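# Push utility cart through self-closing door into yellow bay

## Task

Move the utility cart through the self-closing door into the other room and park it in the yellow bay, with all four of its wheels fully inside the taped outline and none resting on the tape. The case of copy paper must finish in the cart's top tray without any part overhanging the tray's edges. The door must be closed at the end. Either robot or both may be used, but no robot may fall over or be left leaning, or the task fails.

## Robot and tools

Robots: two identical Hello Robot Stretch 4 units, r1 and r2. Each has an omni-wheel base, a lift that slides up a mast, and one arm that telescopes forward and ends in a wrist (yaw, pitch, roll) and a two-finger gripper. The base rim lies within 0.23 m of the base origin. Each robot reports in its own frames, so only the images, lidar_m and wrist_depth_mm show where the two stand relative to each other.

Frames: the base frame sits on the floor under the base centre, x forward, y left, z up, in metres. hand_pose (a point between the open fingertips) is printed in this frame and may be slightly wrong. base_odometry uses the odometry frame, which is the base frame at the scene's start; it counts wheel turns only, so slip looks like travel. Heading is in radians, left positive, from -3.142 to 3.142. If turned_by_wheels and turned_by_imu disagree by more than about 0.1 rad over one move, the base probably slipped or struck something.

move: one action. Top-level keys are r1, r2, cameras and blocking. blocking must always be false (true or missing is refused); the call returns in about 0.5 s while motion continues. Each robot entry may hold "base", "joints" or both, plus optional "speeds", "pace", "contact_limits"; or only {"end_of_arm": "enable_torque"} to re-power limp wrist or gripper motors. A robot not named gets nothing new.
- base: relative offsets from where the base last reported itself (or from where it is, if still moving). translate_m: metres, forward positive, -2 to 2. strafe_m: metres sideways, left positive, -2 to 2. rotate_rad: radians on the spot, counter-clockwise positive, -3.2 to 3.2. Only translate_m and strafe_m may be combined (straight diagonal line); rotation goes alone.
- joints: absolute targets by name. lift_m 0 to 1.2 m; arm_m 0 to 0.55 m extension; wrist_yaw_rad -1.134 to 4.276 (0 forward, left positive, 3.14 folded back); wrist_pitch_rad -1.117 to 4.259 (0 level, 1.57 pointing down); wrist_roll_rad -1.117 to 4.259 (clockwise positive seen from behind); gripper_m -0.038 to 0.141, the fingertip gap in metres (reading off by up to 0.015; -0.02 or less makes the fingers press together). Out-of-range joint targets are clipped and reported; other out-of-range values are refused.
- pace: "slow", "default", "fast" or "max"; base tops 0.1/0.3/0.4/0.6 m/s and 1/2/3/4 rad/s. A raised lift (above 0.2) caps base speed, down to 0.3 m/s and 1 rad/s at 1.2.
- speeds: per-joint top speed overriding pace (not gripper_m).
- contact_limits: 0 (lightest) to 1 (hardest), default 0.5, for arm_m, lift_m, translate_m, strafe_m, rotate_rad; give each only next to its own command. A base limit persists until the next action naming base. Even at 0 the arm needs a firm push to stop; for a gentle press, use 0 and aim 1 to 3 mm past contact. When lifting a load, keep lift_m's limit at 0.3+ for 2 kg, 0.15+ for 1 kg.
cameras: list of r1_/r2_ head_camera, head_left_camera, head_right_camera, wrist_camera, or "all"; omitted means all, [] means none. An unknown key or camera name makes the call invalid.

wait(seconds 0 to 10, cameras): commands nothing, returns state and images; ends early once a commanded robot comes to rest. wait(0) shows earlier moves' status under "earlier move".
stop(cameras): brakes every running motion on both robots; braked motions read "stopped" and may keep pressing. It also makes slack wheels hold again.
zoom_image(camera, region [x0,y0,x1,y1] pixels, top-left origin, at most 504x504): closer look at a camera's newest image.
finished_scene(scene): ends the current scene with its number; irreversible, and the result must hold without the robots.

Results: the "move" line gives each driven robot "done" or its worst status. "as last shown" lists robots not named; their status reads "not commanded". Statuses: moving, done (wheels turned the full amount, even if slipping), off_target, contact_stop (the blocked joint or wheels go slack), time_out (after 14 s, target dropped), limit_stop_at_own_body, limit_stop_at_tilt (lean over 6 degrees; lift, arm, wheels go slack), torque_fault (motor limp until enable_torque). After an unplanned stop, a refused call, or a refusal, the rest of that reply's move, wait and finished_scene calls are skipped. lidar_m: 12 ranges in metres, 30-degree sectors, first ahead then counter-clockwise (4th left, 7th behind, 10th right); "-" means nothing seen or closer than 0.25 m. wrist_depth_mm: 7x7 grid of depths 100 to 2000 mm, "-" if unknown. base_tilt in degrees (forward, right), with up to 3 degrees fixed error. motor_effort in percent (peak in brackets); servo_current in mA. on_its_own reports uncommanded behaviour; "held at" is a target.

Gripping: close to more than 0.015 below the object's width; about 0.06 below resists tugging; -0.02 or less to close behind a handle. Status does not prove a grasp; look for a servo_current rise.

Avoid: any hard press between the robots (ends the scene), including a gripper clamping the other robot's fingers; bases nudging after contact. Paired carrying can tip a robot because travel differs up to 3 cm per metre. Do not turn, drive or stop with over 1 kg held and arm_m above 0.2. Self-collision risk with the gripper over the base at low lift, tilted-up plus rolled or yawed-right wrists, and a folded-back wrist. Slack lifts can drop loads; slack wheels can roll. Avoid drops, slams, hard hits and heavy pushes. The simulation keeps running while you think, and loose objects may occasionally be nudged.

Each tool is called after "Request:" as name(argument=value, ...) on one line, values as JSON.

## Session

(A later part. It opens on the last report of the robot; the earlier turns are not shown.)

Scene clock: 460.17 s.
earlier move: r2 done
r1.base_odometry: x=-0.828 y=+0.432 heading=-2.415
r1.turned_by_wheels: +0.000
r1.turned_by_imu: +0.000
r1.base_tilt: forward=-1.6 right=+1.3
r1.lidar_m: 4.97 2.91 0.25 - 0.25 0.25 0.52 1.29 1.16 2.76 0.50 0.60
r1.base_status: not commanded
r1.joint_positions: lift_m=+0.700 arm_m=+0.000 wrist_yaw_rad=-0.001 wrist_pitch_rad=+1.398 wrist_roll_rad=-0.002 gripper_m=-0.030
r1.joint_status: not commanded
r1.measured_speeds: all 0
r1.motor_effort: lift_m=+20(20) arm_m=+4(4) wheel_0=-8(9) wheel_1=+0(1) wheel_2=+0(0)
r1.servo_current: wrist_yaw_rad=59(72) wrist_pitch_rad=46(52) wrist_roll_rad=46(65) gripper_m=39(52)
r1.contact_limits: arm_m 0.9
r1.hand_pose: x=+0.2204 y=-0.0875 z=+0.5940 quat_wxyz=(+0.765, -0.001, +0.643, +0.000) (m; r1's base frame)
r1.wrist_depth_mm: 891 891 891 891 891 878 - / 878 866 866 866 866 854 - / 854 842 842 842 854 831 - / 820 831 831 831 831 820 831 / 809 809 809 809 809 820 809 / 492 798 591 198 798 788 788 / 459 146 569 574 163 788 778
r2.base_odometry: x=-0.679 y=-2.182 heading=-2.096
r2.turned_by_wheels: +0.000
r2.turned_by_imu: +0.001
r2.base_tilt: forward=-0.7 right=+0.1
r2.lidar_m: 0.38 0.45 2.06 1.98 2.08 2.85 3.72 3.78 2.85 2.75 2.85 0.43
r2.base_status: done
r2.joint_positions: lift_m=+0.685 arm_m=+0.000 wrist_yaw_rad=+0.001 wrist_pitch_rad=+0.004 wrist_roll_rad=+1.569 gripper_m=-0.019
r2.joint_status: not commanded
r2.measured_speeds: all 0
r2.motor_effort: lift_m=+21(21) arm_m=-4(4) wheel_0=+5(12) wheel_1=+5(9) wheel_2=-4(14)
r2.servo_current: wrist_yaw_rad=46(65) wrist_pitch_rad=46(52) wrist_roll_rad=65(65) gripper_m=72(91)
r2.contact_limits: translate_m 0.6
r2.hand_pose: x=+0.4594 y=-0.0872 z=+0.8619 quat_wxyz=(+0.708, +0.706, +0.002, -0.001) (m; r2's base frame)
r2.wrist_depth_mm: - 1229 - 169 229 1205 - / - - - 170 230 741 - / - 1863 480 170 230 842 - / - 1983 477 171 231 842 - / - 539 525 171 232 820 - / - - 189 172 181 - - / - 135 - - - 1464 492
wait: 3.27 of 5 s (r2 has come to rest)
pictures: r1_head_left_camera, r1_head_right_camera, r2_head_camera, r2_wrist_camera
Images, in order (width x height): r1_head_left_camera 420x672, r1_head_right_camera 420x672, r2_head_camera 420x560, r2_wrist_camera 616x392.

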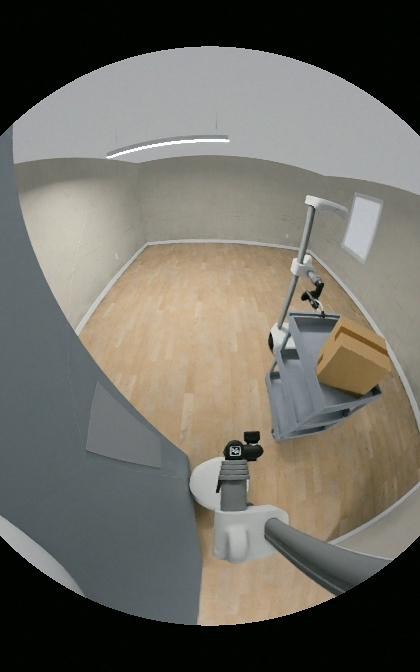

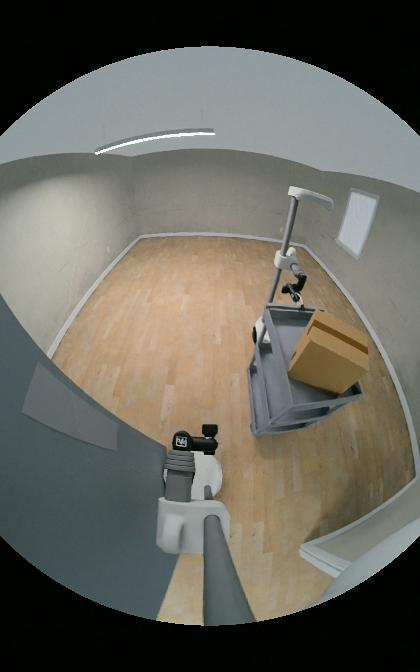

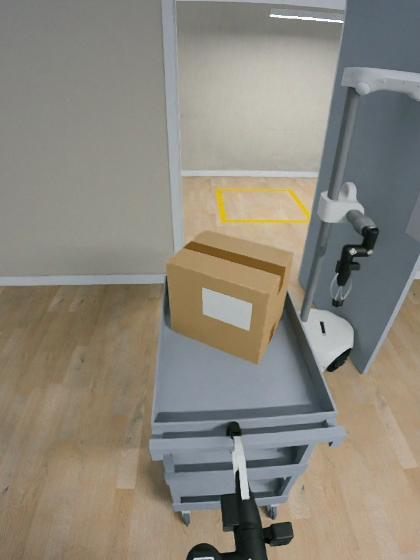

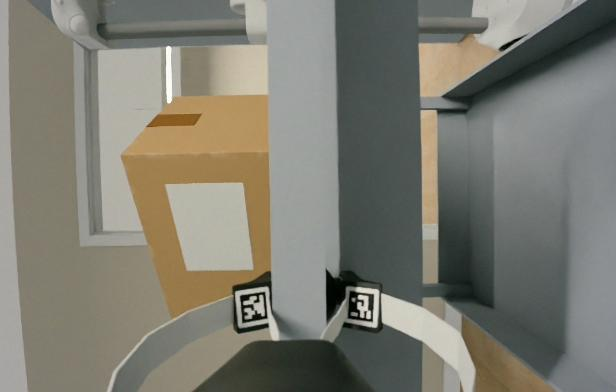

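Request:
move(blocking=false, r2={"base":{"rotate_rad":-0.1},"pace":"slow"}, cameras=[])

Request:
wait(seconds=1, cameras=[])

Request:
move(blocking=false, r2={"base":{"strafe_m":0.17},"pace":"slow"}, cameras=[])

Request:
wait(seconds=4, cameras=[])

Request:
move(blocking=false, r2={"base":{"translate_m":0.35},"pace":"slow","contact_limits":{"translate_m":0.6}}, cameras=[])

Request:
wait(seconds=5, cameras=["r2_head_camera","r2_wrist_camera","r1_head_left_camera","r1_head_right_camera"])

Scene clock: 479.53 s.
move: r2 moving
r1: as last shown
r1.lidar_m: 5.00 2.90 0.25 - 0.25 0.25 0.51 1.28 1.20 2.77 0.52 0.58
r1.motor_effort: lift_m=+20(20) arm_m=+4(4) wheel_0=-8(8) wheel_1=+1(1) wheel_2=+0(0)
r1.servo_current: wrist_yaw_rad=39(65) wrist_pitch_rad=39(52) wrist_roll_rad=39(59) gripper_m=46(46)
r1.contact_limits: arm_m 0.9
r1.wrist_depth_mm: 891 891 891 878 891 891 - / 878 878 878 866 854 854 - / 854 842 854 831 854 842 - / 831 831 831 831 820 831 820 / 809 820 820 809 809 820 820 / 488 798 591 198 798 798 798 / 462 146 564 569 163 788 778
r2.base_odometry: x=-0.679 y=-2.183 heading=-2.187
r2.turned_by_wheels: -0.091
r2.turned_by_imu: -0.088
r2.base_tilt: forward=-0.7 right=+0.1
r2.lidar_m: 0.38 0.40 2.13 2.00 2.03 2.64 3.65 3.70 2.93 2.75 2.83 0.44
r2.base_status: rotate_rad moving
r2.joint_positions: lift_m=+0.685 arm_m=+0.000 wrist_yaw_rad=+0.004 wrist_pitch_rad=+0.004 wrist_roll_rad=+1.569 gripper_m=-0.019
r2.joint_status: not commanded
r2.measured_speeds: translate_m=+0.000 strafe_m=+0.000 rotate_rad=-0.150 lift_m=+0.000 arm_m=+0.000 wrist_yaw_rad=-0.034 wrist_pitch_rad=+0.000 wrist_roll_rad=+0.000
r2.motor_effort: lift_m=+21(21) arm_m=-3(4) wheel_0=+8(13) wheel_1=+4(7) wheel_2=+7(12)
r2.servo_current: wrist_yaw_rad=33(59) wrist_pitch_rad=39(46) wrist_roll_rad=52(59) gripper_m=78(91)
r2.hand_pose: x=+0.4597 y=-0.0861 z=+0.8619 quat_wxyz=(+0.708, +0.706, +0.003, +0.000) (m; r2's base frame)
r2.wrist_depth_mm: 1397 - - 192 256 1160 1008 / 1983 - - 188 251 1255 - / - - 668 185 245 809 - / - 1921 473 180 240 842 - / - 1983 500 177 235 820 - / - 530 187 172 181 - - / - - - - 226 - -
pictures: none
No camera images: "cameras" was empty.

Scene clock: 479.97 s.
earlier move: r2 done
r1.base_odometry: x=-0.828 y=+0.432 heading=-2.415
r1.turned_by_wheels: +0.000
r1.turned_by_imu: +0.000
r1.base_tilt: forward=-1.6 right=+1.3
r1.lidar_m: 5.00 2.88 0.25 - 0.25 0.25 0.51 1.29 1.18 2.75 0.50 0.57
r1.base_status: not commanded
r1.joint_positions: lift_m=+0.700 arm_m=+0.000 wrist_yaw_rad=-0.001 wrist_pitch_rad=+1.398 wrist_roll_rad=-0.002 gripper_m=-0.030
r1.joint_status: not commanded
r1.measured_speeds: all 0
r1.motor_effort: lift_m=+20(20) arm_m=+4(4) wheel_0=-8(8) wheel_1=+0(1) wheel_2=+0(0)
r1.servo_current: wrist_yaw_rad=33(65) wrist_pitch_rad=39(52) wrist_roll_rad=46(59) gripper_m=46(46)
r1.contact_limits: arm_m 0.9
r1.hand_pose: x=+0.2204 y=-0.0875 z=+0.5940 quat_wxyz=(+0.765, -0.001, +0.643, +0.000) (m; r1's base frame)
r1.wrist_depth_mm: 904 891 904 891 891 878 - / 866 866 866 854 866 866 - / 854 854 854 854 866 854 - / 820 831 831 820 820 820 820 / 809 809 809 809 809 809 798 / 492 788 580 198 788 798 788 / 466 146 564 574 163 778 778
r2.base_odometry: x=-0.679 y=-2.183 heading=-2.195
r2.turned_by_wheels: -0.008
r2.turned_by_imu: -0.008
r2.base_tilt: forward=-0.7 right=+0.1
r2.lidar_m: 0.35 0.39 2.11 1.98 2.03 2.61 3.64 3.70 2.96 2.76 2.83 0.45
r2.base_status: done
r2.joint_positions: lift_m=+0.685 arm_m=+0.000 wrist_yaw_rad=+0.003 wrist_pitch_rad=+0.004 wrist_roll_rad=+1.569 gripper_m=-0.019
r2.joint_status: not commanded
r2.measured_speeds: all 0
r2.motor_effort: lift_m=+21(21) arm_m=-3(4) wheel_0=+3(13) wheel_1=+3(7) wheel_2=+6(12)
r2.servo_current: wrist_yaw_rad=52(59) wrist_pitch_rad=46(46) wrist_roll_rad=39(59) gripper_m=85(91)
r2.hand_pose: x=+0.4596 y=-0.0865 z=+0.8619 quat_wxyz=(+0.708, +0.706, +0.002, +0.000) (m; r2's base frame)
r2.wrist_depth_mm: - - - 194 257 1160 1042 / 1983 1983 - 190 252 1229 517 / - - - 185 246 798 - / - 1983 477 180 241 842 - / - 1921 492 178 236 831 - / - 521 187 172 181 - - / - 135 - - 226 - -
wait: 0.43 of 1 s (r2 has come to rest)
pictures: none
No camera images: "cameras" was empty.

Scene clock: 480.47 s.
move: r2 moving
r1: as last shown
r1.lidar_m: 5.00 2.86 0.25 - 0.25 0.25 0.52 1.31 1.17 2.74 0.52 0.61
r1.motor_effort: lift_m=+20(20) arm_m=+4(4) wheel_0=-9(9) wheel_1=+0(1) wheel_2=+0(0)
r1.servo_current: wrist_yaw_rad=59(59) wrist_pitch_rad=39(46) wrist_roll_rad=72(72) gripper_m=33(52)
r1.contact_limits: arm_m 0.9
r1.wrist_depth_mm: 891 891 904 891 891 891 - / 866 878 878 866 866 866 - / 854 854 854 842 842 842 - / 831 820 820 831 820 831 820 / 820 809 798 820 809 809 820 / 488 778 585 198 798 809 788 / 459 146 569 569 163 778 788
r2.base_odometry: x=-0.668 y=-2.191 heading=-2.195
r2.turned_by_wheels: +0.000
r2.turned_by_imu: +0.000
r2.base_tilt: forward=-0.7 right=+0.1
r2.lidar_m: 0.36 2.23 2.12 1.95 2.00 2.60 3.65 3.72 2.97 2.77 2.84 0.44
r2.base_status: strafe_m moving
r2.joint_positions: lift_m=+0.685 arm_m=+0.000 wrist_yaw_rad=+0.000 wrist_pitch_rad=+0.004 wrist_roll_rad=+1.569 gripper_m=-0.019
r2.joint_status: not commanded
r2.measured_speeds: translate_m=+0.001 strafe_m=+0.056 rotate_rad=-0.005 lift_m=+0.000 arm_m=+0.000 wrist_yaw_rad=-0.021 wrist_pitch_rad=+0.000 wrist_roll_rad=+0.000
r2.motor_effort: lift_m=+21(21) arm_m=-3(4) wheel_0=-7(10) wheel_1=+8(9) wheel_2=-1(5)
r2.servo_current: wrist_yaw_rad=46(52) wrist_pitch_rad=39(46) wrist_roll_rad=59(59) gripper_m=78(85)
r2.hand_pose: x=+0.4593 y=-0.0874 z=+0.8619 quat_wxyz=(+0.708, +0.706, +0.001, -0.001) (m; r2's base frame)
r2.wrist_depth_mm: - - - 256 259 1160 1025 / - 1281 - 190 254 1255 - / - - - 186 247 778 - / - - 477 181 241 842 - / - 1983 496 177 236 820 - / - 525 187 172 180 - - / - 136 - - 225 - -
pictures: none
No camera images: "cameras" was empty.

Scene clock: 482.80 s.
earlier move: r2 done
r1.base_odometry: x=-0.828 y=+0.432 heading=-2.415
r1.turned_by_wheels: +0.000
r1.turned_by_imu: +0.000
r1.base_tilt: forward=-1.6 right=+1.2
r1.lidar_m: 5.00 2.91 0.25 - 0.25 0.25 0.50 1.29 1.17 2.75 0.57 0.66
r1.base_status: not commanded
r1.joint_positions: lift_m=+0.700 arm_m=+0.000 wrist_yaw_rad=-0.001 wrist_pitch_rad=+1.398 wrist_roll_rad=-0.002 gripper_m=-0.030
r1.joint_status: not commanded
r1.measured_speeds: all 0
r1.motor_effort: lift_m=+20(20) arm_m=+4(4) wheel_0=-9(9) wheel_1=+0(1) wheel_2=+0(0)
r1.servo_current: wrist_yaw_rad=33(72) wrist_pitch_rad=39(46) wrist_roll_rad=52(72) gripper_m=46(52)
r1.contact_limits: arm_m 0.9
r1.hand_pose: x=+0.2204 y=-0.0875 z=+0.5940 quat_wxyz=(+0.765, -0.001, +0.643, +0.000) (m; r1's base frame)
r1.wrist_depth_mm: 891 891 904 891 891 878 - / 878 878 866 878 866 866 - / 866 854 854 854 854 842 - / 831 831 820 831 820 809 820 / 809 798 831 820 809 809 809 / 492 788 591 198 788 798 778 / 459 146 569 564 163 778 788
r2.base_odometry: x=-0.541 y=-2.282 heading=-2.195
r2.turned_by_wheels: +0.000
r2.turned_by_imu: +0.000
r2.base_tilt: forward=-0.6 right=+0.1
r2.lidar_m: 0.38 2.24 1.96 1.81 1.86 2.38 3.68 3.70 3.15 2.92 3.00 0.44
r2.base_status: done
r2.joint_positions: lift_m=+0.685 arm_m=+0.000 wrist_yaw_rad=-0.003 wrist_pitch_rad=+0.004 wrist_roll_rad=+1.569 gripper_m=-0.019
r2.joint_status: not commanded
r2.measured_speeds: all 0
r2.motor_effort: lift_m=+21(21) arm_m=-4(4) wheel_0=-6(13) wheel_1=+4(9) wheel_2=+0(5)
r2.servo_current: wrist_yaw_rad=46(59) wrist_pitch_rad=39(46) wrist_roll_rad=46(65) gripper_m=78(85)
r2.hand_pose: x=+0.4590 y=-0.0883 z=+0.8619 quat_wxyz=(+0.708, +0.706, +0.000, -0.002) (m; r2's base frame)
r2.wrist_depth_mm: - 1255 - 166 225 1205 - / - - - 167 227 778 - / - 1983 459 168 228 831 - / - 1983 484 169 230 831 - / - 1863 535 171 231 831 - / - - 187 172 182 - - / - - - - 235 1499 484
wait: 2.33 of 4 s (r2 has come to rest)
pictures: none
No camera images: "cameras" was empty.

Scene clock: 483.30 s.
move: r2 moving
r1: as last shown
r1.base_tilt: forward=-1.6 right=+1.3
r1.lidar_m: 5.01 2.91 0.25 - 0.25 0.25 0.51 1.30 1.17 2.74 0.55 0.66
r1.motor_effort: lift_m=+20(20) arm_m=+4(4) wheel_0=-8(9) wheel_1=+0(1) wheel_2=+0(0)
r1.servo_current: wrist_yaw_rad=39(59) wrist_pitch_rad=39(46) wrist_roll_rad=46(65) gripper_m=46(46)
r1.contact_limits: arm_m 0.9
r1.wrist_depth_mm: 878 891 891 878 891 891 - / 878 866 866 878 878 878 - / 842 842 854 854 842 854 - / 831 820 831 831 820 820 820 / 820 809 809 798 798 831 809 / 488 788 585 198 809 788 778 / 462 146 569 574 163 778 778
r2.base_odometry: x=-0.549 y=-2.292 heading=-2.195
r2.turned_by_wheels: +0.000
r2.turned_by_imu: +0.000
r2.base_tilt: forward=-0.7 right=+0.0
r2.lidar_m: 0.39 2.20 1.97 1.81 1.87 2.37 3.69 3.70 3.14 2.91 3.00 0.44
r2.base_status: translate_m moving
r2.joint_positions: lift_m=+0.685 arm_m=+0.000 wrist_yaw_rad=-0.003 wrist_pitch_rad=+0.004 wrist_roll_rad=+1.569 gripper_m=-0.019
r2.joint_status: not commanded
r2.measured_speeds: translate_m=+0.050 strafe_m=+0.000 rotate_rad=+0.000 lift_m=+0.000 arm_m=+0.000 wrist_yaw_rad=+0.000 wrist_pitch_rad=+0.000 wrist_roll_rad=+0.000
r2.motor_effort: lift_m=+21(21) arm_m=-1(4) wheel_0=+11(11) wheel_1=+7(9) wheel_2=-13(14)
r2.servo_current: wrist_yaw_rad=46(52) wrist_pitch_rad=46(46) wrist_roll_rad=39(46) gripper_m=78(85)
r2.contact_limits: translate_m 0.6
r2.hand_pose: x=+0.4590 y=-0.0883 z=+0.8619 quat_wxyz=(+0.708, +0.706, +0.000, -0.002) (m; r2's base frame)
r2.wrist_depth_mm: - 1229 - 165 224 1229 - / - - - 167 226 750 - / - 1921 462 168 228 831 - / - 1921 480 169 229 820 - / - 1921 530 171 230 831 - / - - 188 172 180 - - / - 135 - - - 1464 477
pictures: none
No camera images: "cameras" was empty.

Scene clock: 487.60 s.
earlier move: r2 done
r1.base_odometry: x=-0.828 y=+0.432 heading=-2.415
r1.turned_by_wheels: +0.000
r1.turned_by_imu: +0.000
r1.base_tilt: forward=-1.6 right=+1.3
r1.lidar_m: 5.01 2.95 0.25 - 0.25 0.25 0.48 1.28 1.19 0.61 0.60 0.75
r1.base_status: not commanded
r1.joint_positions: lift_m=+0.700 arm_m=+0.000 wrist_yaw_rad=-0.001 wrist_pitch_rad=+1.398 wrist_roll_rad=-0.002 gripper_m=-0.030
r1.joint_status: not commanded
r1.measured_speeds: all 0
r1.motor_effort: lift_m=+20(20) arm_m=+4(4) wheel_0=-8(9) wheel_1=+0(1) wheel_2=+0(0)
r1.servo_current: wrist_yaw_rad=33(72) wrist_pitch_rad=46(52) wrist_roll_rad=33(65) gripper_m=39(52)
r1.contact_limits: arm_m 0.9
r1.hand_pose: x=+0.2204 y=-0.0875 z=+0.5940 quat_wxyz=(+0.765, -0.001, +0.643, +0.000) (m; r1's base frame)
r1.wrist_depth_mm: 891 904 878 891 904 891 891 / 866 878 866 866 866 866 866 / 842 854 842 854 878 842 668 / 831 831 809 831 831 831 842 / 809 809 809 809 809 809 809 / 488 788 585 198 788 788 778 / 462 146 569 574 163 778 768
r2.base_odometry: x=-0.746 y=-2.566 heading=-2.195
r2.turned_by_wheels: +0.000
r2.turned_by_imu: +0.002
r2.base_tilt: forward=-0.6 right=+0.1
r2.lidar_m: 0.32 0.36 1.97 1.85 1.89 2.43 4.05 4.06 3.09 2.89 1.41 0.43
r2.base_status: done
r2.joint_positions: lift_m=+0.685 arm_m=+0.000 wrist_yaw_rad=+0.001 wrist_pitch_rad=+0.004 wrist_roll_rad=+1.569 gripper_m=-0.019
r2.joint_status: not commanded
r2.measured_speeds: all 0
r2.motor_effort: lift_m=+21(21) arm_m=+4(4) wheel_0=+6(12) wheel_1=+5(9) wheel_2=-6(14)
r2.servo_current: wrist_yaw_rad=46(59) wrist_pitch_rad=39(52) wrist_roll_rad=59(65) gripper_m=78(91)
r2.contact_limits: translate_m 0.6
r2.hand_pose: x=+0.4593 y=-0.0873 z=+0.8619 quat_wxyz=(+0.708, +0.706, +0.002, -0.001) (m; r2's base frame)
r2.wrist_depth_mm: - - - 217 286 1397 397 / - - - 265 274 1661 496 / - - - 198 259 1661 - / - - 559 190 249 820 - / 1618 484 480 181 238 831 - / - 496 189 171 181 - - / - 136 521 - 221 - -
wait: 4.30 of 5 s (r2 has come to rest)
pictures: r1_head_left_camera, r1_head_right_camera, r2_head_camera, r2_wrist_camera
Images, in order (width x height): r1_head_left_camera 420x672, r1_head_right_camera 420x672, r2_head_camera 420x560, r2_wrist_camera 616x392.

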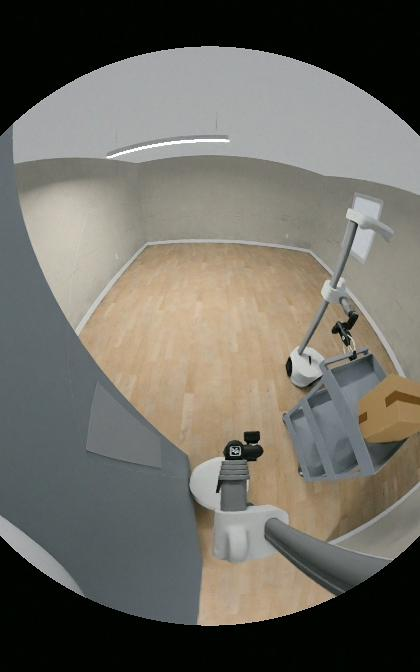

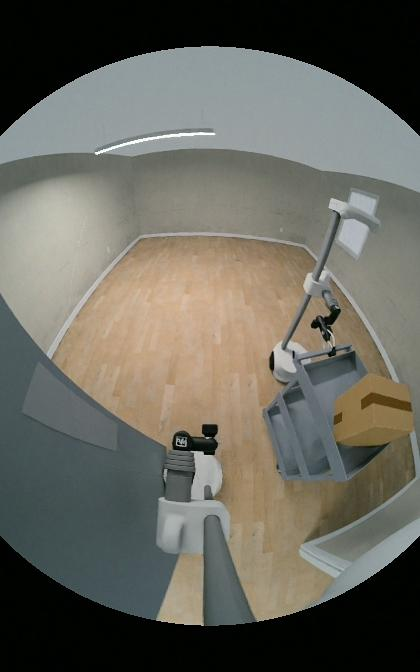

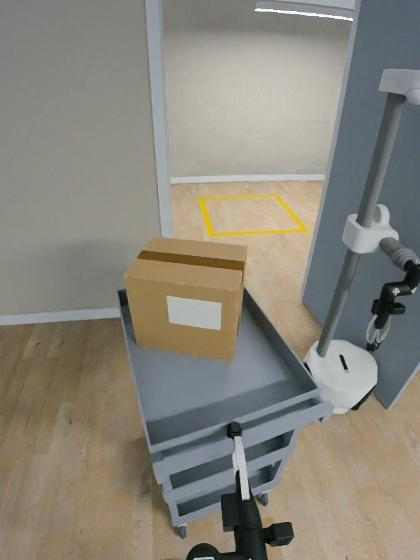

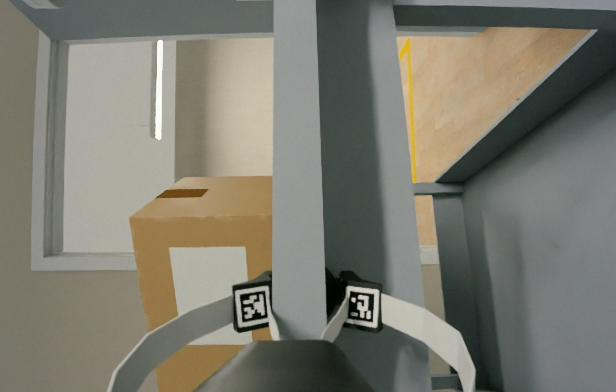

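Request:
move(blocking=false, r2={"base":{"translate_m":-0.5,"strafe_m":-0.14},"pace":"slow","contact_limits":{"translate_m":0.6}}, cameras=[])

Request:
wait(seconds=8, cameras=["r2_head_camera","r1_head_left_camera"])

Scene clock: 502.43 s.
move: r2 moving
r1: as last shown
r1.lidar_m: 5.00 2.91 0.25 - 0.25 0.25 0.53 1.27 1.18 0.59 0.60 0.73
r1.servo_current: wrist_yaw_rad=52(59) wrist_pitch_rad=46(52) wrist_roll_rad=65(65) gripper_m=46(52)
r1.contact_limits: arm_m 0.9
r1.wrist_depth_mm: 904 904 891 891 878 878 904 / 878 866 866 866 854 878 878 / 854 854 842 854 854 842 661 / 831 831 831 831 842 820 831 / 809 820 809 820 809 820 809 / 492 778 585 198 809 788 788 / 466 146 569 574 163 778 768
r2.base_odometry: x=-0.742 y=-2.554 heading=-2.195
r2.turned_by_wheels: +0.000
r2.turned_by_imu: +0.001
r2.base_tilt: forward=-0.7 right=+0.1
r2.lidar_m: 0.36 0.37 2.01 1.85 1.90 2.44 4.03 4.08 3.09 2.87 1.42 0.44
r2.base_status: translate_m moving; strafe_m moving
r2.joint_positions: lift_m=+0.685 arm_m=+0.000 wrist_yaw_rad=+0.002 wrist_pitch_rad=+0.004 wrist_roll_rad=+1.569 gripper_m=-0.019
r2.joint_status: not commanded
r2.measured_speeds: translate_m=-0.049 strafe_m=-0.013 rotate_rad=-0.002 lift_m=+0.000 arm_m=+0.000 wrist_yaw_rad=+0.008 wrist_pitch_rad=+0.000 wrist_roll_rad=+0.000
r2.motor_effort: lift_m=+21(21) arm_m=+4(4) wheel_0=-2(6) wheel_1=-6(6) wheel_2=+11(13)
r2.servo_current: wrist_yaw_rad=46(52) wrist_pitch_rad=39(46) wrist_roll_rad=59(59) gripper_m=78(85)
r2.contact_limits: translate_m 0.6
r2.hand_pose: x=+0.4594 y=-0.0869 z=+0.8619 quat_wxyz=(+0.708, +0.706, +0.002, -0.001) (m; r2's base frame)
r2.wrist_depth_mm: - - - 215 285 1464 1160 / 1661 - - 264 272 1618 488 / - - - 195 258 1661 - / - - 544 187 248 820 - / 1618 484 480 181 239 831 - / - 496 492 171 181 - - / - - 530 - 223 - -
pictures: none
No camera images: "cameras" was empty.

Scene clock: 508.37 s.
earlier move: r2 done
r1.base_odometry: x=-0.828 y=+0.432 heading=-2.415
r1.turned_by_wheels: +0.000
r1.turned_by_imu: +0.000
r1.base_tilt: forward=-1.6 right=+1.2
r1.lidar_m: 4.99 2.92 0.25 - 0.25 0.25 0.51 1.30 1.18 2.74 0.69 0.71
r1.base_status: not commanded
r1.joint_positions: lift_m=+0.700 arm_m=+0.000 wrist_yaw_rad=-0.001 wrist_pitch_rad=+1.398 wrist_roll_rad=-0.002 gripper_m=-0.030
r1.joint_status: not commanded
r1.measured_speeds: all 0
r1.motor_effort: lift_m=+20(20) arm_m=+4(4) wheel_0=-8(9) wheel_1=+0(1) wheel_2=+0(0)
r1.servo_current: wrist_yaw_rad=52(72) wrist_pitch_rad=39(52) wrist_roll_rad=52(65) gripper_m=39(52)
r1.contact_limits: arm_m 0.9
r1.hand_pose: x=+0.2204 y=-0.0875 z=+0.5940 quat_wxyz=(+0.765, -0.001, +0.643, +0.000) (m; r1's base frame)
r1.wrist_depth_mm: 904 904 878 891 891 904 - / 878 878 866 866 854 878 - / 831 854 854 854 854 854 788 / 831 831 831 820 842 820 831 / 788 809 809 809 798 820 809 / 488 788 585 198 798 798 798 / 459 146 574 574 163 768 778
r2.base_odometry: x=-0.567 y=-2.078 heading=-2.195
r2.turned_by_wheels: +0.000
r2.turned_by_imu: +0.000
r2.base_tilt: forward=-0.7 right=+0.1
r2.lidar_m: 0.34 0.47 2.09 1.95 1.98 2.55 3.51 3.53 2.96 2.81 2.87 0.44
r2.base_status: done
r2.joint_positions: lift_m=+0.685 arm_m=+0.000 wrist_yaw_rad=+0.001 wrist_pitch_rad=+0.004 wrist_roll_rad=+1.569 gripper_m=-0.019
r2.joint_status: not commanded
r2.measured_speeds: all 0
r2.motor_effort: lift_m=+21(21) arm_m=+4(4) wheel_0=-5(12) wheel_1=-4(9) wheel_2=+6(14)
r2.servo_current: wrist_yaw_rad=39(65) wrist_pitch_rad=46(52) wrist_roll_rad=39(59) gripper_m=85(85)
r2.contact_limits: translate_m 0.6
r2.hand_pose: x=+0.4594 y=-0.0871 z=+0.8619 quat_wxyz=(+0.708, +0.706, +0.002, -0.001) (m; r2's base frame)
r2.wrist_depth_mm: - - - 277 287 1160 1160 / - - - 206 273 1308 496 / - - - 197 258 1661 - / - - 549 188 249 820 - / - - 484 180 237 820 - / - - 187 171 181 - - / - - 521 - 222 - -
wait: 5.93 of 8 s (r2 has come to rest)
pictures: r1_head_left_camera, r2_head_camera
Images, in order (width x height): r1_head_left_camera 420x672, r2_head_camera 420x560.

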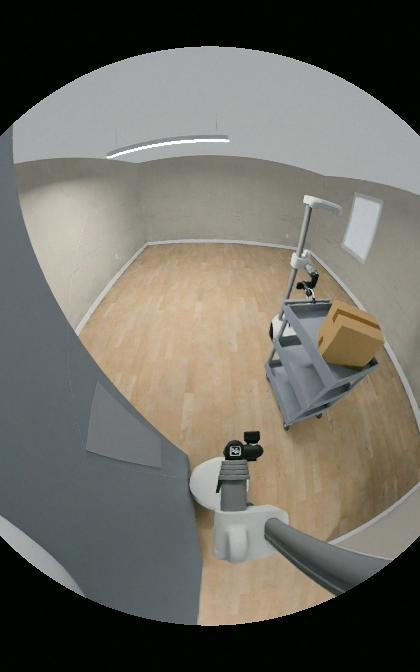

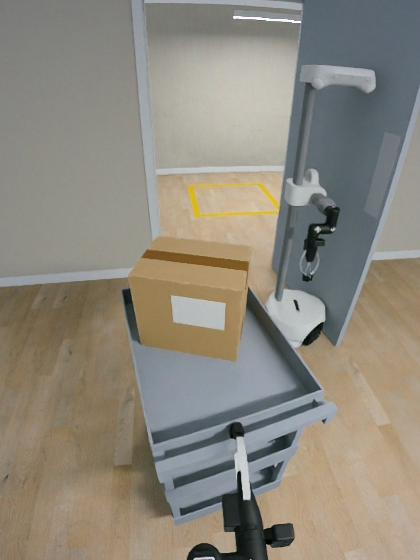

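Request:
move(blocking=false, r2={"base":{"strafe_m":0.265,"translate_m":-0.02},"pace":"slow"}, cameras=[])

Request:
wait(seconds=4.5, cameras=[])

Request:
move(blocking=false, r2={"base":{"rotate_rad":-0.06},"pace":"slow"}, cameras=[])

Request:
wait(seconds=2, cameras=["r2_head_camera","r2_wrist_camera","r1_head_left_camera"])

Scene clock: 524.73 s.
move: r2 moving
r1: as last shown
r1.base_tilt: forward=-1.5 right=+1.3
r1.lidar_m: 5.00 2.87 0.25 - 0.25 0.25 0.50 1.27 1.17 2.75 0.68 0.73
r1.servo_current: wrist_yaw_rad=46(52) wrist_pitch_rad=39(52) wrist_roll_rad=46(52) gripper_m=39(46)
r1.contact_limits: arm_m 0.9
r1.wrist_depth_mm: 891 878 904 891 891 904 - / 878 866 878 866 878 866 - / 854 842 842 842 831 854 788 / 831 831 831 842 831 831 820 / 809 820 809 820 809 809 809 / 488 778 585 198 788 788 798 / 459 146 574 574 163 778 768
r2.base_odometry: x=-0.556 y=-2.085 heading=-2.195
r2.turned_by_wheels: +0.000
r2.turned_by_imu: +0.000
r2.base_tilt: forward=-0.7 right=+0.0
r2.lidar_m: 0.34 2.40 2.05 1.95 1.98 2.53 3.51 3.57 3.02 2.80 2.88 0.46
r2.base_status: translate_m moving; strafe_m moving
r2.joint_positions: lift_m=+0.685 arm_m=+0.000 wrist_yaw_rad=-0.003 wrist_pitch_rad=+0.004 wrist_roll_rad=+1.569 gripper_m=-0.019
r2.joint_status: not commanded
r2.measured_speeds: translate_m=-0.005 strafe_m=+0.054 rotate_rad=+0.001 lift_m=+0.000 arm_m=+0.000 wrist_yaw_rad=-0.010 wrist_pitch_rad=+0.000 wrist_roll_rad=+0.000
r2.motor_effort: lift_m=+21(21) arm_m=+4(4) wheel_0=-10(12) wheel_1=+6(8) wheel_2=+4(8)
r2.servo_current: wrist_yaw_rad=52(52) wrist_pitch_rad=39(52) wrist_roll_rad=39(59) gripper_m=78(85)
r2.hand_pose: x=+0.4590 y=-0.0882 z=+0.8619 quat_wxyz=(+0.708, +0.706, +0.000, -0.002) (m; r2's base frame)
r2.wrist_depth_mm: - - - 277 286 1160 1160 / - - - 205 273 1281 496 / - - - 196 257 1661 - / - - 549 188 247 820 - / - - 477 180 237 831 - / - - 190 171 182 - - / - - 525 - 221 - -
pictures: none
No camera images: "cameras" was empty.

Scene clock: 528.07 s.
earlier move: r2 done
r1.base_odometry: x=-0.828 y=+0.432 heading=-2.415
r1.turned_by_wheels: +0.000
r1.turned_by_imu: +0.000
r1.base_tilt: forward=-1.6 right=+1.3
r1.lidar_m: 5.00 2.92 0.25 - 0.25 0.25 0.52 1.30 1.19 2.75 0.78 0.75
r1.base_status: not commanded
r1.joint_positions: lift_m=+0.700 arm_m=+0.000 wrist_yaw_rad=-0.001 wrist_pitch_rad=+1.398 wrist_roll_rad=-0.002 gripper_m=-0.030
r1.joint_status: not commanded
r1.measured_speeds: all 0
r1.motor_effort: lift_m=+20(20) arm_m=+4(4) wheel_0=-8(9) wheel_1=+0(1) wheel_2=+0(0)
r1.servo_current: wrist_yaw_rad=33(78) wrist_pitch_rad=39(52) wrist_roll_rad=39(65) gripper_m=39(52)
r1.contact_limits: arm_m 0.9
r1.hand_pose: x=+0.2204 y=-0.0875 z=+0.5940 quat_wxyz=(+0.765, -0.001, +0.643, +0.000) (m; r1's base frame)
r1.wrist_depth_mm: 904 891 891 891 891 878 - / 866 878 866 878 866 866 715 / 842 854 842 854 842 842 854 / 831 831 842 831 809 820 831 / 820 809 809 809 809 798 798 / 492 798 574 197 778 798 798 / 462 146 564 569 163 788 768
r2.base_odometry: x=-0.341 y=-2.217 heading=-2.195
r2.turned_by_wheels: +0.000
r2.turned_by_imu: +0.000
r2.base_tilt: forward=-0.7 right=+0.1
r2.lidar_m: 0.41 2.37 1.79 1.66 1.71 2.21 3.51 3.56 3.29 3.05 3.11 0.41
r2.base_status: done
r2.joint_positions: lift_m=+0.685 arm_m=+0.000 wrist_yaw_rad=-0.003 wrist_pitch_rad=+0.004 wrist_roll_rad=+1.569 gripper_m=-0.019
r2.joint_status: not commanded
r2.measured_speeds: all 0
r2.motor_effort: lift_m=+21(21) arm_m=+4(4) wheel_0=-5(16) wheel_1=+3(9) wheel_2=+4(8)
r2.servo_current: wrist_yaw_rad=46(59) wrist_pitch_rad=46(52) wrist_roll_rad=52(59) gripper_m=78(85)
r2.hand_pose: x=+0.4590 y=-0.0884 z=+0.8619 quat_wxyz=(+0.708, +0.706, +0.000, -0.003) (m; r2's base frame)
r2.wrist_depth_mm: - - - 152 208 1255 - / - - 512 156 213 - - / - 452 442 158 219 798 - / - - 504 163 224 831 - / - - 580 167 229 - - / - - 188 171 182 - - / - - - - 240 1576 469
wait: 3.33 of 4.5 s (r2 has come to rest)
pictures: none
No camera images: "cameras" was empty.

Scene clock: 528.57 s.
move: r2 moving
r1: as last shown
r1.lidar_m: 5.01 2.87 0.25 - 0.25 0.25 0.52 1.29 1.16 2.75 0.75 0.75
r1.motor_effort: lift_m=+20(20) arm_m=+4(4) wheel_0=-8(8) wheel_1=+0(1) wheel_2=+0(0)
r1.servo_current: wrist_yaw_rad=46(65) wrist_pitch_rad=39(46) wrist_roll_rad=46(65) gripper_m=46(46)
r1.contact_limits: arm_m 0.9
r1.wrist_depth_mm: 891 904 904 891 904 891 - / 866 866 866 878 866 878 715 / 842 854 854 854 866 854 854 / 831 831 820 831 809 842 831 / 820 809 798 809 809 809 809 / 488 788 591 198 798 798 788 / 462 146 564 580 163 778 778
r2.base_odometry: x=-0.341 y=-2.217 heading=-2.254
r2.turned_by_wheels: -0.059
r2.turned_by_imu: -0.057
r2.base_tilt: forward=-0.7 right=+0.1
r2.lidar_m: 0.40 2.34 1.86 1.66 1.72 2.08 3.49 3.49 3.35 3.05 3.09 0.42
r2.base_status: rotate_rad moving
r2.joint_positions: lift_m=+0.685 arm_m=+0.000 wrist_yaw_rad=+0.002 wrist_pitch_rad=+0.004 wrist_roll_rad=+1.569 gripper_m=-0.019
r2.joint_status: not commanded
r2.measured_speeds: translate_m=+0.000 strafe_m=+0.000 rotate_rad=-0.008 lift_m=+0.000 arm_m=+0.000 wrist_yaw_rad=+0.000 wrist_pitch_rad=+0.000 wrist_roll_rad=+0.000
r2.motor_effort: lift_m=+21(21) arm_m=+4(4) wheel_0=+6(11) wheel_1=+2(7) wheel_2=+9(9)
r2.servo_current: wrist_yaw_rad=39(59) wrist_pitch_rad=46(52) wrist_roll_rad=39(59) gripper_m=78(91)
r2.hand_pose: x=+0.4595 y=-0.0868 z=+0.8619 quat_wxyz=(+0.708, +0.706, +0.002, -0.001) (m; r2's base frame)
r2.wrist_depth_mm: - - - 162 220 1308 - / - - 603 163 224 798 - / - 492 459 167 225 809 - / - - 488 168 228 831 - / - - 544 170 231 854 - / - - 187 172 181 - - / - - - - 236 1618 484
pictures: none
No camera images: "cameras" was empty.

Scene clock: 528.83 s.
earlier move: r2 done
r1.base_odometry: x=-0.828 y=+0.432 heading=-2.415
r1.turned_by_wheels: +0.000
r1.turned_by_imu: +0.000
r1.base_tilt: forward=-1.6 right=+1.3
r1.lidar_m: 5.00 2.89 0.25 - 0.25 0.25 0.48 1.25 1.19 2.76 0.79 0.76
r1.base_status: not commanded
r1.joint_positions: lift_m=+0.700 arm_m=+0.000 wrist_yaw_rad=-0.001 wrist_pitch_rad=+1.398 wrist_roll_rad=-0.002 gripper_m=-0.030
r1.joint_status: not commanded
r1.measured_speeds: all 0
r1.motor_effort: lift_m=+20(20) arm_m=+4(4) wheel_0=-7(8) wheel_1=+0(1) wheel_2=+0(0)
r1.servo_current: wrist_yaw_rad=39(65) wrist_pitch_rad=52(52) wrist_roll_rad=33(65) gripper_m=33(46)
r1.contact_limits: arm_m 0.9
r1.hand_pose: x=+0.2204 y=-0.0875 z=+0.5940 quat_wxyz=(+0.765, -0.001, +0.643, +0.000) (m; r1's base frame)
r1.wrist_depth_mm: 891 904 891 878 891 891 - / 866 878 878 866 866 878 699 / 866 866 854 866 842 854 842 / 842 820 831 820 820 842 842 / 809 820 831 809 820 820 798 / 492 788 591 198 798 798 798 / 462 146 564 574 163 788 778
r2.base_odometry: x=-0.341 y=-2.217 heading=-2.254
r2.turned_by_wheels: +0.000
r2.turned_by_imu: +0.000
r2.base_tilt: forward=-0.6 right=+0.0
r2.lidar_m: 0.40 2.36 1.87 1.68 1.69 2.05 3.48 3.50 3.34 3.05 3.07 0.42
r2.base_status: done
r2.joint_positions: lift_m=+0.685 arm_m=+0.000 wrist_yaw_rad=+0.002 wrist_pitch_rad=+0.004 wrist_roll_rad=+1.569 gripper_m=-0.019
r2.joint_status: not commanded
r2.measured_speeds: all 0
r2.motor_effort: lift_m=+21(21) arm_m=+4(4) wheel_0=+1(11) wheel_1=+3(7) wheel_2=+8(9)
r2.servo_current: wrist_yaw_rad=46(59) wrist_pitch_rad=46(52) wrist_roll_rad=46(59) gripper_m=78(91)
r2.hand_pose: x=+0.4595 y=-0.0868 z=+0.8619 quat_wxyz=(+0.708, +0.706, +0.002, -0.001) (m; r2's base frame)
r2.wrist_depth_mm: - - - 161 219 1308 - / - - 591 163 222 809 - / - 466 455 166 226 820 - / - - 488 167 229 820 - / - - 549 170 230 854 - / - - 187 172 181 - - / - - - - 236 1576 480
wait: 0.27 of 2 s (r2 has come to rest)
pictures: r1_head_left_camera, r2_head_camera, r2_wrist_camera
Images, in order (width x height): r1_head_left_camera 420x672, r2_head_camera 420x560, r2_wrist_camera 616x392.

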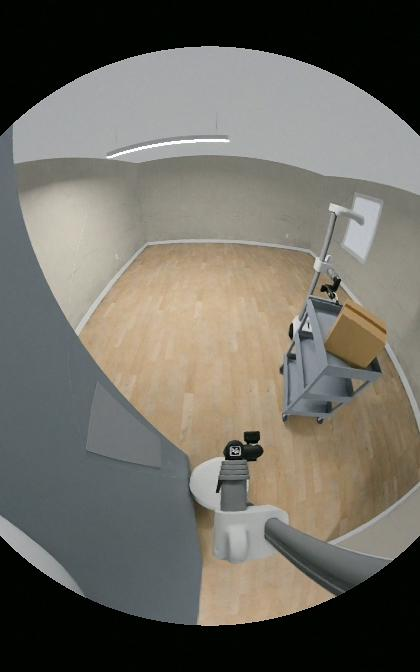

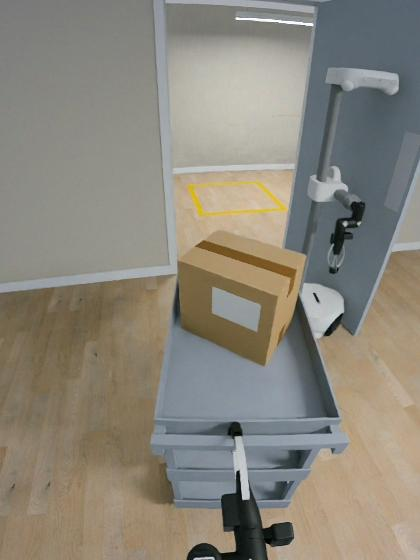

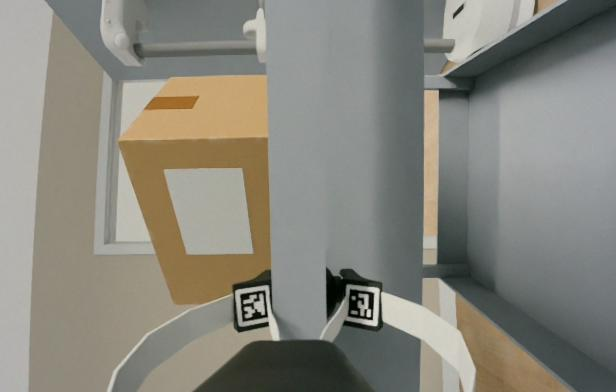

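Request:
move(blocking=false, r2={"base":{"translate_m":0.45,"strafe_m":0.036},"pace":"slow","contact_limits":{"translate_m":0.6}}, cameras=[])

Request:
wait(seconds=7, cameras=["r2_head_camera","r2_wrist_camera","r1_head_left_camera"])

Scene clock: 534.27 s.
move: r2 moving
r1: as last shown
r1.lidar_m: 5.00 2.92 0.25 - 0.25 0.25 0.50 1.28 1.18 2.75 0.76 0.74
r1.motor_effort: lift_m=+20(20) arm_m=+4(4) wheel_0=-8(8) wheel_1=+0(1) wheel_2=+0(0)
r1.servo_current: wrist_yaw_rad=65(65) wrist_pitch_rad=39(46) wrist_roll_rad=52(65) gripper_m=46(46)
r1.contact_limits: arm_m 0.9
r1.wrist_depth_mm: 891 891 904 904 891 878 - / 866 854 878 866 878 866 683 / 842 842 842 842 842 842 854 / 842 831 831 820 820 820 831 / 798 809 820 820 798 809 809 / 488 788 580 198 798 798 778 / 459 146 569 564 163 768 768
r2.base_odometry: x=-0.348 y=-2.227 heading=-2.254
r2.turned_by_wheels: +0.000
r2.turned_by_imu: +0.001
r2.base_tilt: forward=-0.7 right=+0.0
r2.lidar_m: 0.38 2.33 1.87 1.69 1.69 2.08 3.51 3.53 3.37 3.05 3.07 0.41
r2.base_status: translate_m moving; strafe_m moving
r2.joint_positions: lift_m=+0.685 arm_m=+0.000 wrist_yaw_rad=+0.001 wrist_pitch_rad=+0.004 wrist_roll_rad=+1.569 gripper_m=-0.019
r2.joint_status: not commanded
r2.measured_speeds: translate_m=+0.049 strafe_m=+0.004 rotate_rad=+0.002 lift_m=+0.000 arm_m=+0.000 wrist_yaw_rad=-0.006 wrist_pitch_rad=+0.000 wrist_roll_rad=+0.000
r2.motor_effort: lift_m=+21(21) arm_m=+4(4) wheel_0=+9(10) wheel_1=+7(7) wheel_2=-13(13)
r2.servo_current: wrist_yaw_rad=39(52) wrist_pitch_rad=39(52) wrist_roll_rad=39(52) gripper_m=78(85)
r2.contact_limits: translate_m 0.6
r2.hand_pose: x=+0.4593 y=-0.0873 z=+0.8619 quat_wxyz=(+0.708, +0.706, +0.001, -0.001) (m; r2's base frame)
r2.wrist_depth_mm: - - - 163 221 1336 - / - - 615 164 224 750 - / - 504 455 166 226 820 - / - - 484 168 229 831 - / - - 539 170 231 - - / - - 189 172 180 - - / - - - - 234 1499 492
pictures: none
No camera images: "cameras" was empty.

Scene clock: 539.57 s.
earlier move: r2 done
r1.base_odometry: x=-0.828 y=+0.432 heading=-2.415
r1.turned_by_wheels: +0.000
r1.turned_by_imu: +0.000
r1.base_tilt: forward=-1.6 right=+1.3
r1.lidar_m: 5.00 2.88 0.25 - 0.25 0.25 0.49 1.27 1.18 0.47 0.47 0.81
r1.base_status: not commanded
r1.joint_positions: lift_m=+0.700 arm_m=+0.000 wrist_yaw_rad=-0.001 wrist_pitch_rad=+1.398 wrist_roll_rad=-0.002 gripper_m=-0.030
r1.joint_status: not commanded
r1.measured_speeds: all 0
r1.motor_effort: lift_m=+20(20) arm_m=+4(4) wheel_0=-8(9) wheel_1=+0(1) wheel_2=+0(0)
r1.servo_current: wrist_yaw_rad=59(72) wrist_pitch_rad=46(52) wrist_roll_rad=46(65) gripper_m=52(52)
r1.contact_limits: arm_m 0.9
r1.hand_pose: x=+0.2204 y=-0.0875 z=+0.5940 quat_wxyz=(+0.765, -0.001, +0.643, +0.000) (m; r1's base frame)
r1.wrist_depth_mm: 891 904 904 891 891 891 878 / 891 878 878 866 866 878 866 / 854 842 854 866 842 842 842 / 831 831 820 842 842 831 676 / 798 809 820 820 820 809 640 / 492 788 585 198 788 788 615 / 466 146 574 580 163 778 768
r2.base_odometry: x=-0.597 y=-2.589 heading=-2.254
r2.turned_by_wheels: +0.000
r2.turned_by_imu: +0.002
r2.base_tilt: forward=-0.6 right=+0.1
r2.lidar_m: 0.40 1.89 1.87 1.72 1.75 2.14 3.93 3.98 3.34 3.05 1.57 0.43
r2.base_status: done
r2.joint_positions: lift_m=+0.685 arm_m=+0.000 wrist_yaw_rad=+0.000 wrist_pitch_rad=+0.004 wrist_roll_rad=+1.569 gripper_m=-0.019
r2.joint_status: not commanded
r2.measured_speeds: all 0
r2.motor_effort: lift_m=+21(21) arm_m=+4(4) wheel_0=+5(12) wheel_1=+5(9) wheel_2=-6(15)
r2.servo_current: wrist_yaw_rad=46(59) wrist_pitch_rad=46(52) wrist_roll_rad=52(59) gripper_m=85(91)
r2.contact_limits: translate_m 0.6
r2.hand_pose: x=+0.4593 y=-0.0873 z=+0.8619 quat_wxyz=(+0.708, +0.706, +0.001, -0.001) (m; r2's base frame)
r2.wrist_depth_mm: - - - 154 211 676 - / 1756 - 535 158 216 - - / - 452 452 161 220 820 - / 1756 - 496 164 225 820 - / 1661 - 559 168 230 - - / - - 185 171 181 - - / - - - - - 125 488
wait: 5.30 of 7 s (r2 has come to rest)
pictures: r1_head_left_camera, r2_head_camera, r2_wrist_camera
Images, in order (width x height): r1_head_left_camera 420x672, r2_head_camera 420x560, r2_wrist_camera 616x392.

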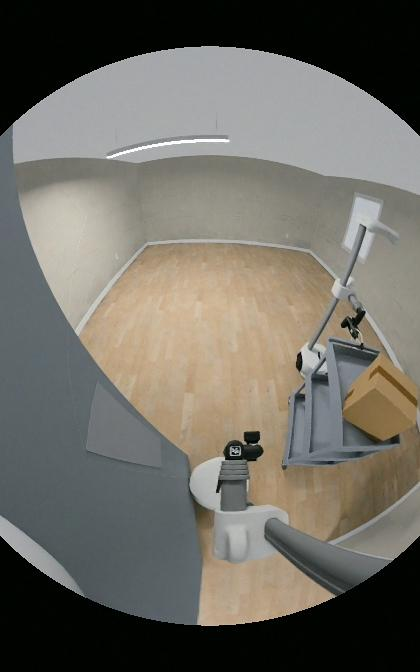

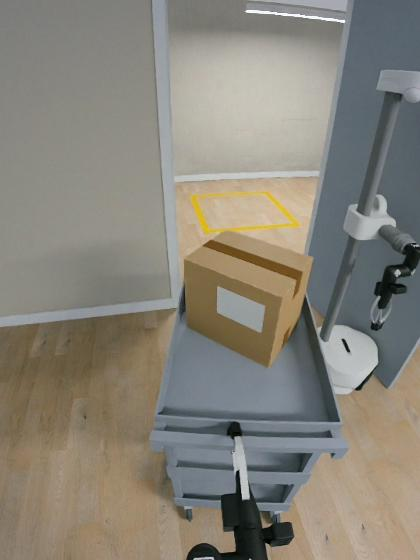

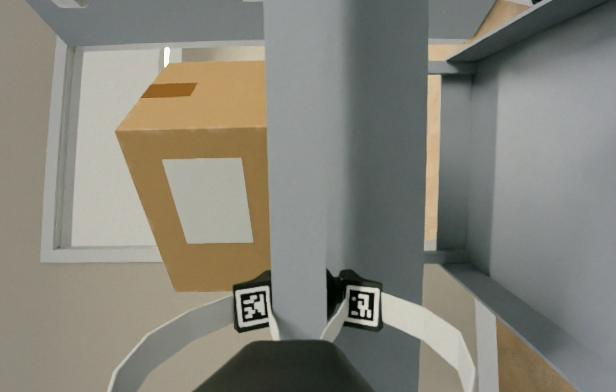

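Request:
move(blocking=false, r2={"base":{"rotate_rad":0.16},"pace":"slow"}, cameras=[])

Request:
wait(seconds=2, cameras=[])

Request:
move(blocking=false, r2={"base":{"strafe_m":-0.23},"pace":"slow"}, cameras=[])

Request:
wait(seconds=5, cameras=["r2_head_camera","r2_wrist_camera","r1_head_left_camera"])

Scene clock: 547.13 s.
move: r2 moving
r1: as last shown
r1.lidar_m: 5.00 2.92 0.25 - 0.25 0.25 0.51 1.32 1.18 0.53 0.48 0.86
r1.motor_effort: lift_m=+20(20) arm_m=+4(4) wheel_0=-8(8) wheel_1=+0(1) wheel_2=+0(0)
r1.servo_current: wrist_yaw_rad=59(59) wrist_pitch_rad=39(46) wrist_roll_rad=46(59) gripper_m=39(46)
r1.contact_limits: arm_m 0.9
r1.wrist_depth_mm: 891 904 904 878 878 891 891 / 866 866 878 866 866 866 878 / 854 854 842 842 842 842 842 / 831 831 831 831 842 820 668 / 820 809 809 820 798 809 640 / 484 788 591 198 798 788 627 / 462 146 574 574 163 778 778
r2.base_odometry: x=-0.597 y=-2.589 heading=-2.140
r2.turned_by_wheels: +0.114
r2.turned_by_imu: +0.111
r2.base_tilt: forward=-0.7 right=+0.0
r2.lidar_m: 0.42 1.96 1.82 1.70 1.80 2.39 4.01 4.05 3.17 3.01 0.48 0.40
r2.base_status: rotate_rad moving
r2.joint_positions: lift_m=+0.685 arm_m=+0.000 wrist_yaw_rad=-0.005 wrist_pitch_rad=+0.004 wrist_roll_rad=+1.569 gripper_m=-0.019
r2.joint_status: not commanded
r2.measured_speeds: translate_m=+0.001 strafe_m=+0.001 rotate_rad=+0.320 lift_m=+0.000 arm_m=+0.000 wrist_yaw_rad=+0.000 wrist_pitch_rad=+0.000 wrist_roll_rad=+0.000
r2.motor_effort: lift_m=+21(21) arm_m=+4(4) wheel_0=-12(14) wheel_1=-6(9) wheel_2=-10(12)
r2.servo_current: wrist_yaw_rad=52(65) wrist_pitch_rad=39(52) wrist_roll_rad=52(59) gripper_m=78(85)
r2.hand_pose: x=+0.4588 y=-0.0889 z=+0.8619 quat_wxyz=(+0.708, +0.706, -0.001, -0.003) (m; r2's base frame)
r2.wrist_depth_mm: - - 525 139 193 - - / 1708 439 424 144 202 750 - / 1708 484 462 149 210 - - / 1618 - 535 156 219 - - / - - 603 163 229 - - / - - 184 170 182 1576 496 / - - - - - 1464 1205
pictures: none
No camera images: "cameras" was empty.

Scene clock: 547.73 s.
earlier move: r2 done
r1.base_odometry: x=-0.828 y=+0.432 heading=-2.415
r1.turned_by_wheels: +0.000
r1.turned_by_imu: +0.000
r1.base_tilt: forward=-1.6 right=+1.2
r1.lidar_m: 4.99 2.90 0.25 - 0.25 0.25 0.50 1.29 1.17 0.53 0.48 0.92
r1.base_status: not commanded
r1.joint_positions: lift_m=+0.700 arm_m=+0.000 wrist_yaw_rad=-0.001 wrist_pitch_rad=+1.398 wrist_roll_rad=-0.002 gripper_m=-0.030
r1.joint_status: not commanded
r1.measured_speeds: all 0
r1.motor_effort: lift_m=+20(20) arm_m=+4(4) wheel_0=-8(9) wheel_1=+0(1) wheel_2=+0(0)
r1.servo_current: wrist_yaw_rad=39(59) wrist_pitch_rad=46(46) wrist_roll_rad=59(65) gripper_m=46(52)
r1.contact_limits: arm_m 0.9
r1.hand_pose: x=+0.2204 y=-0.0875 z=+0.5940 quat_wxyz=(+0.765, -0.001, +0.643, +0.000) (m; r1's base frame)
r1.wrist_depth_mm: 917 891 891 891 891 891 891 / 866 866 878 878 854 866 878 / 854 831 842 831 854 842 854 / 820 831 831 831 831 820 820 / 798 798 809 809 820 809 647 / 488 778 591 198 798 788 707 / 459 146 574 580 163 778 778
r2.base_odometry: x=-0.597 y=-2.589 heading=-2.095
r2.turned_by_wheels: +0.045
r2.turned_by_imu: +0.044
r2.base_tilt: forward=-0.7 right=+0.1
r2.lidar_m: 0.43 1.95 1.77 1.71 1.81 2.42 4.06 4.09 3.16 3.02 0.43 0.38
r2.base_status: done
r2.joint_positions: lift_m=+0.685 arm_m=+0.000 wrist_yaw_rad=-0.002 wrist_pitch_rad=+0.004 wrist_roll_rad=+1.569 gripper_m=-0.019
r2.joint_status: not commanded
r2.measured_speeds: all 0
r2.motor_effort: lift_m=+21(21) arm_m=+4(4) wheel_0=-4(14) wheel_1=-4(9) wheel_2=-6(12)
r2.servo_current: wrist_yaw_rad=46(65) wrist_pitch_rad=39(52) wrist_roll_rad=52(59) gripper_m=78(85)
r2.hand_pose: x=+0.4591 y=-0.0879 z=+0.8619 quat_wxyz=(+0.708, +0.706, +0.001, -0.002) (m; r2's base frame)
r2.wrist_depth_mm: - 436 430 124 178 - - / - 404 407 128 187 - - / - 512 477 138 200 - - / - 1618 580 148 214 - - / - - - 156 225 1618 - / - - 185 169 181 1576 480 / - - - - - 125 1182
wait: 0.60 of 2 s (r2 has come to rest)
pictures: none
No camera images: "cameras" was empty.

Scene clock: 548.23 s.
move: r2 moving
r1: as last shown
r1.base_tilt: forward=-1.6 right=+1.3
r1.lidar_m: 4.97 2.87 0.25 - 0.25 0.25 0.51 1.28 1.18 0.52 0.48 0.92
r1.motor_effort: lift_m=+20(20) arm_m=+4(4) wheel_0=-8(9) wheel_1=+0(0) wheel_2=+0(0)
r1.servo_current: wrist_yaw_rad=46(65) wrist_pitch_rad=39(46) wrist_roll_rad=52(65) gripper_m=46(46)
r1.contact_limits: arm_m 0.9
r1.wrist_depth_mm: 891 904 891 891 891 891 878 / 866 866 878 878 878 878 854 / 854 854 831 842 842 842 831 / 820 842 831 831 831 842 676 / 798 809 809 809 820 809 640 / 492 798 585 198 798 788 661 / 462 146 569 574 164 778 778
r2.base_odometry: x=-0.609 y=-2.581 heading=-2.094
r2.turned_by_wheels: +0.000
r2.turned_by_imu: +0.001
r2.base_tilt: forward=-0.7 right=+0.0
r2.lidar_m: 0.44 1.95 1.80 1.71 1.81 2.47 4.08 4.09 3.11 3.01 0.44 0.39
r2.base_status: strafe_m moving
r2.joint_positions: lift_m=+0.685 arm_m=+0.000 wrist_yaw_rad=+0.000 wrist_pitch_rad=+0.004 wrist_roll_rad=+1.569 gripper_m=-0.019
r2.joint_status: not commanded
r2.measured_speeds: translate_m=+0.000 strafe_m=-0.056 rotate_rad=+0.000 lift_m=+0.000 arm_m=+0.000 wrist_yaw_rad=+0.012 wrist_pitch_rad=+0.000 wrist_roll_rad=+0.000
r2.motor_effort: lift_m=+21(21) arm_m=+4(4) wheel_0=+17(17) wheel_1=-6(9) wheel_2=-1(5)
r2.servo_current: wrist_yaw_rad=46(52) wrist_pitch_rad=39(46) wrist_roll_rad=39(59) gripper_m=78(85)
r2.hand_pose: x=+0.4593 y=-0.0873 z=+0.8619 quat_wxyz=(+0.708, +0.706, +0.001, -0.001) (m; r2's base frame)
r2.wrist_depth_mm: - 439 433 123 179 - - / - 404 407 128 187 - - / - 504 477 137 198 - - / - 597 580 147 213 - - / - - - 154 224 1661 - / - - 184 168 181 1618 480 / - - - - - 124 1182
pictures: none
No camera images: "cameras" was empty.

Scene clock: 551.17 s.
earlier move: r2 done
r1.base_odometry: x=-0.828 y=+0.432 heading=-2.415
r1.turned_by_wheels: +0.000
r1.turned_by_imu: +0.000
r1.base_tilt: forward=-1.6 right=+1.3
r1.lidar_m: 4.98 2.90 0.25 - 0.25 0.25 0.52 1.30 1.19 0.43 0.46 0.64
r1.base_status: not commanded
r1.joint_positions: lift_m=+0.700 arm_m=+0.000 wrist_yaw_rad=-0.001 wrist_pitch_rad=+1.398 wrist_roll_rad=-0.002 gripper_m=-0.030
r1.joint_status: not commanded
r1.measured_speeds: all 0
r1.motor_effort: lift_m=+20(20) arm_m=+4(4) wheel_0=-8(9) wheel_1=+1(1) wheel_2=+0(0)
r1.servo_current: wrist_yaw_rad=39(72) wrist_pitch_rad=39(52) wrist_roll_rad=52(65) gripper_m=46(52)
r1.contact_limits: arm_m 0.9
r1.hand_pose: x=+0.2204 y=-0.0875 z=+0.5940 quat_wxyz=(+0.765, -0.001, +0.643, +0.000) (m; r1's base frame)
r1.wrist_depth_mm: 904 891 891 891 904 891 627 / 866 878 866 866 878 878 - / 831 842 842 842 842 842 - / 820 842 831 831 831 842 - / 809 809 809 809 809 809 627 / 488 788 591 198 798 788 634 / 466 146 564 574 163 759 597
r2.base_odometry: x=-0.796 y=-2.474 heading=-2.095
r2.turned_by_wheels: +0.000
r2.turned_by_imu: +0.000
r2.base_tilt: forward=-0.7 right=+0.1
r2.lidar_m: 0.39 0.44 2.03 1.92 2.03 2.81 4.06 3.96 2.90 2.80 1.27 0.44
r2.base_status: done
r2.joint_positions: lift_m=+0.685 arm_m=+0.000 wrist_yaw_rad=+0.002 wrist_pitch_rad=+0.004 wrist_roll_rad=+1.569 gripper_m=-0.019
r2.joint_status: not commanded
r2.measured_speeds: all 0
r2.motor_effort: lift_m=+21(21) arm_m=+4(4) wheel_0=+4(17) wheel_1=-4(9) wheel_2=+0(5)
r2.servo_current: wrist_yaw_rad=46(59) wrist_pitch_rad=46(46) wrist_roll_rad=39(59) gripper_m=85(91)
r2.hand_pose: x=+0.4595 y=-0.0868 z=+0.8619 quat_wxyz=(+0.708, +0.706, +0.002, -0.001) (m; r2's base frame)
r2.wrist_depth_mm: - - - 167 227 1618 - / - - - 168 229 741 - / - - 462 169 229 831 - / 1661 - 484 170 230 831 - / - 535 535 172 232 831 - / - - 189 173 181 - - / - - - - 236 512 480
wait: 2.93 of 5 s (r2 has come to rest)
pictures: r1_head_left_camera, r2_head_camera, r2_wrist_camera
Images, in order (width x height): r1_head_left_camera 420x672, r2_head_camera 420x560, r2_wrist_camera 616x392.

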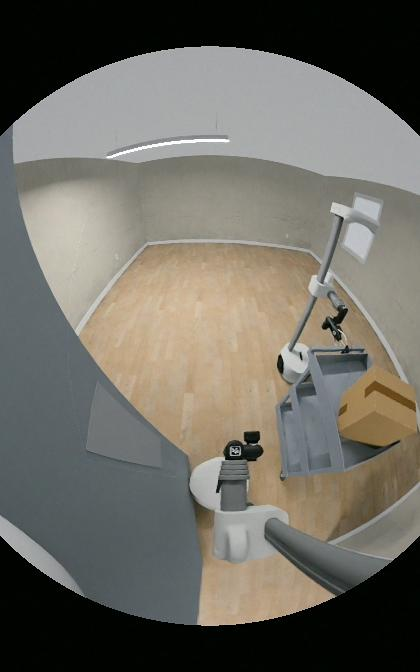

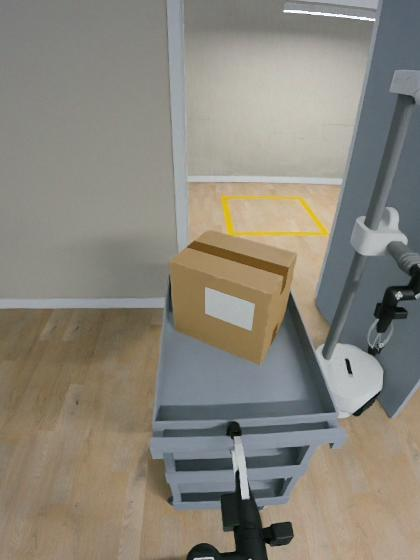

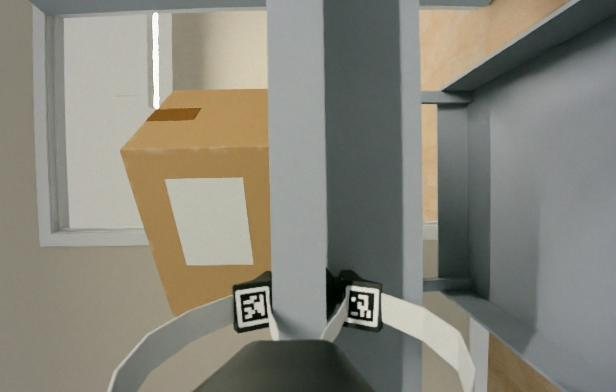

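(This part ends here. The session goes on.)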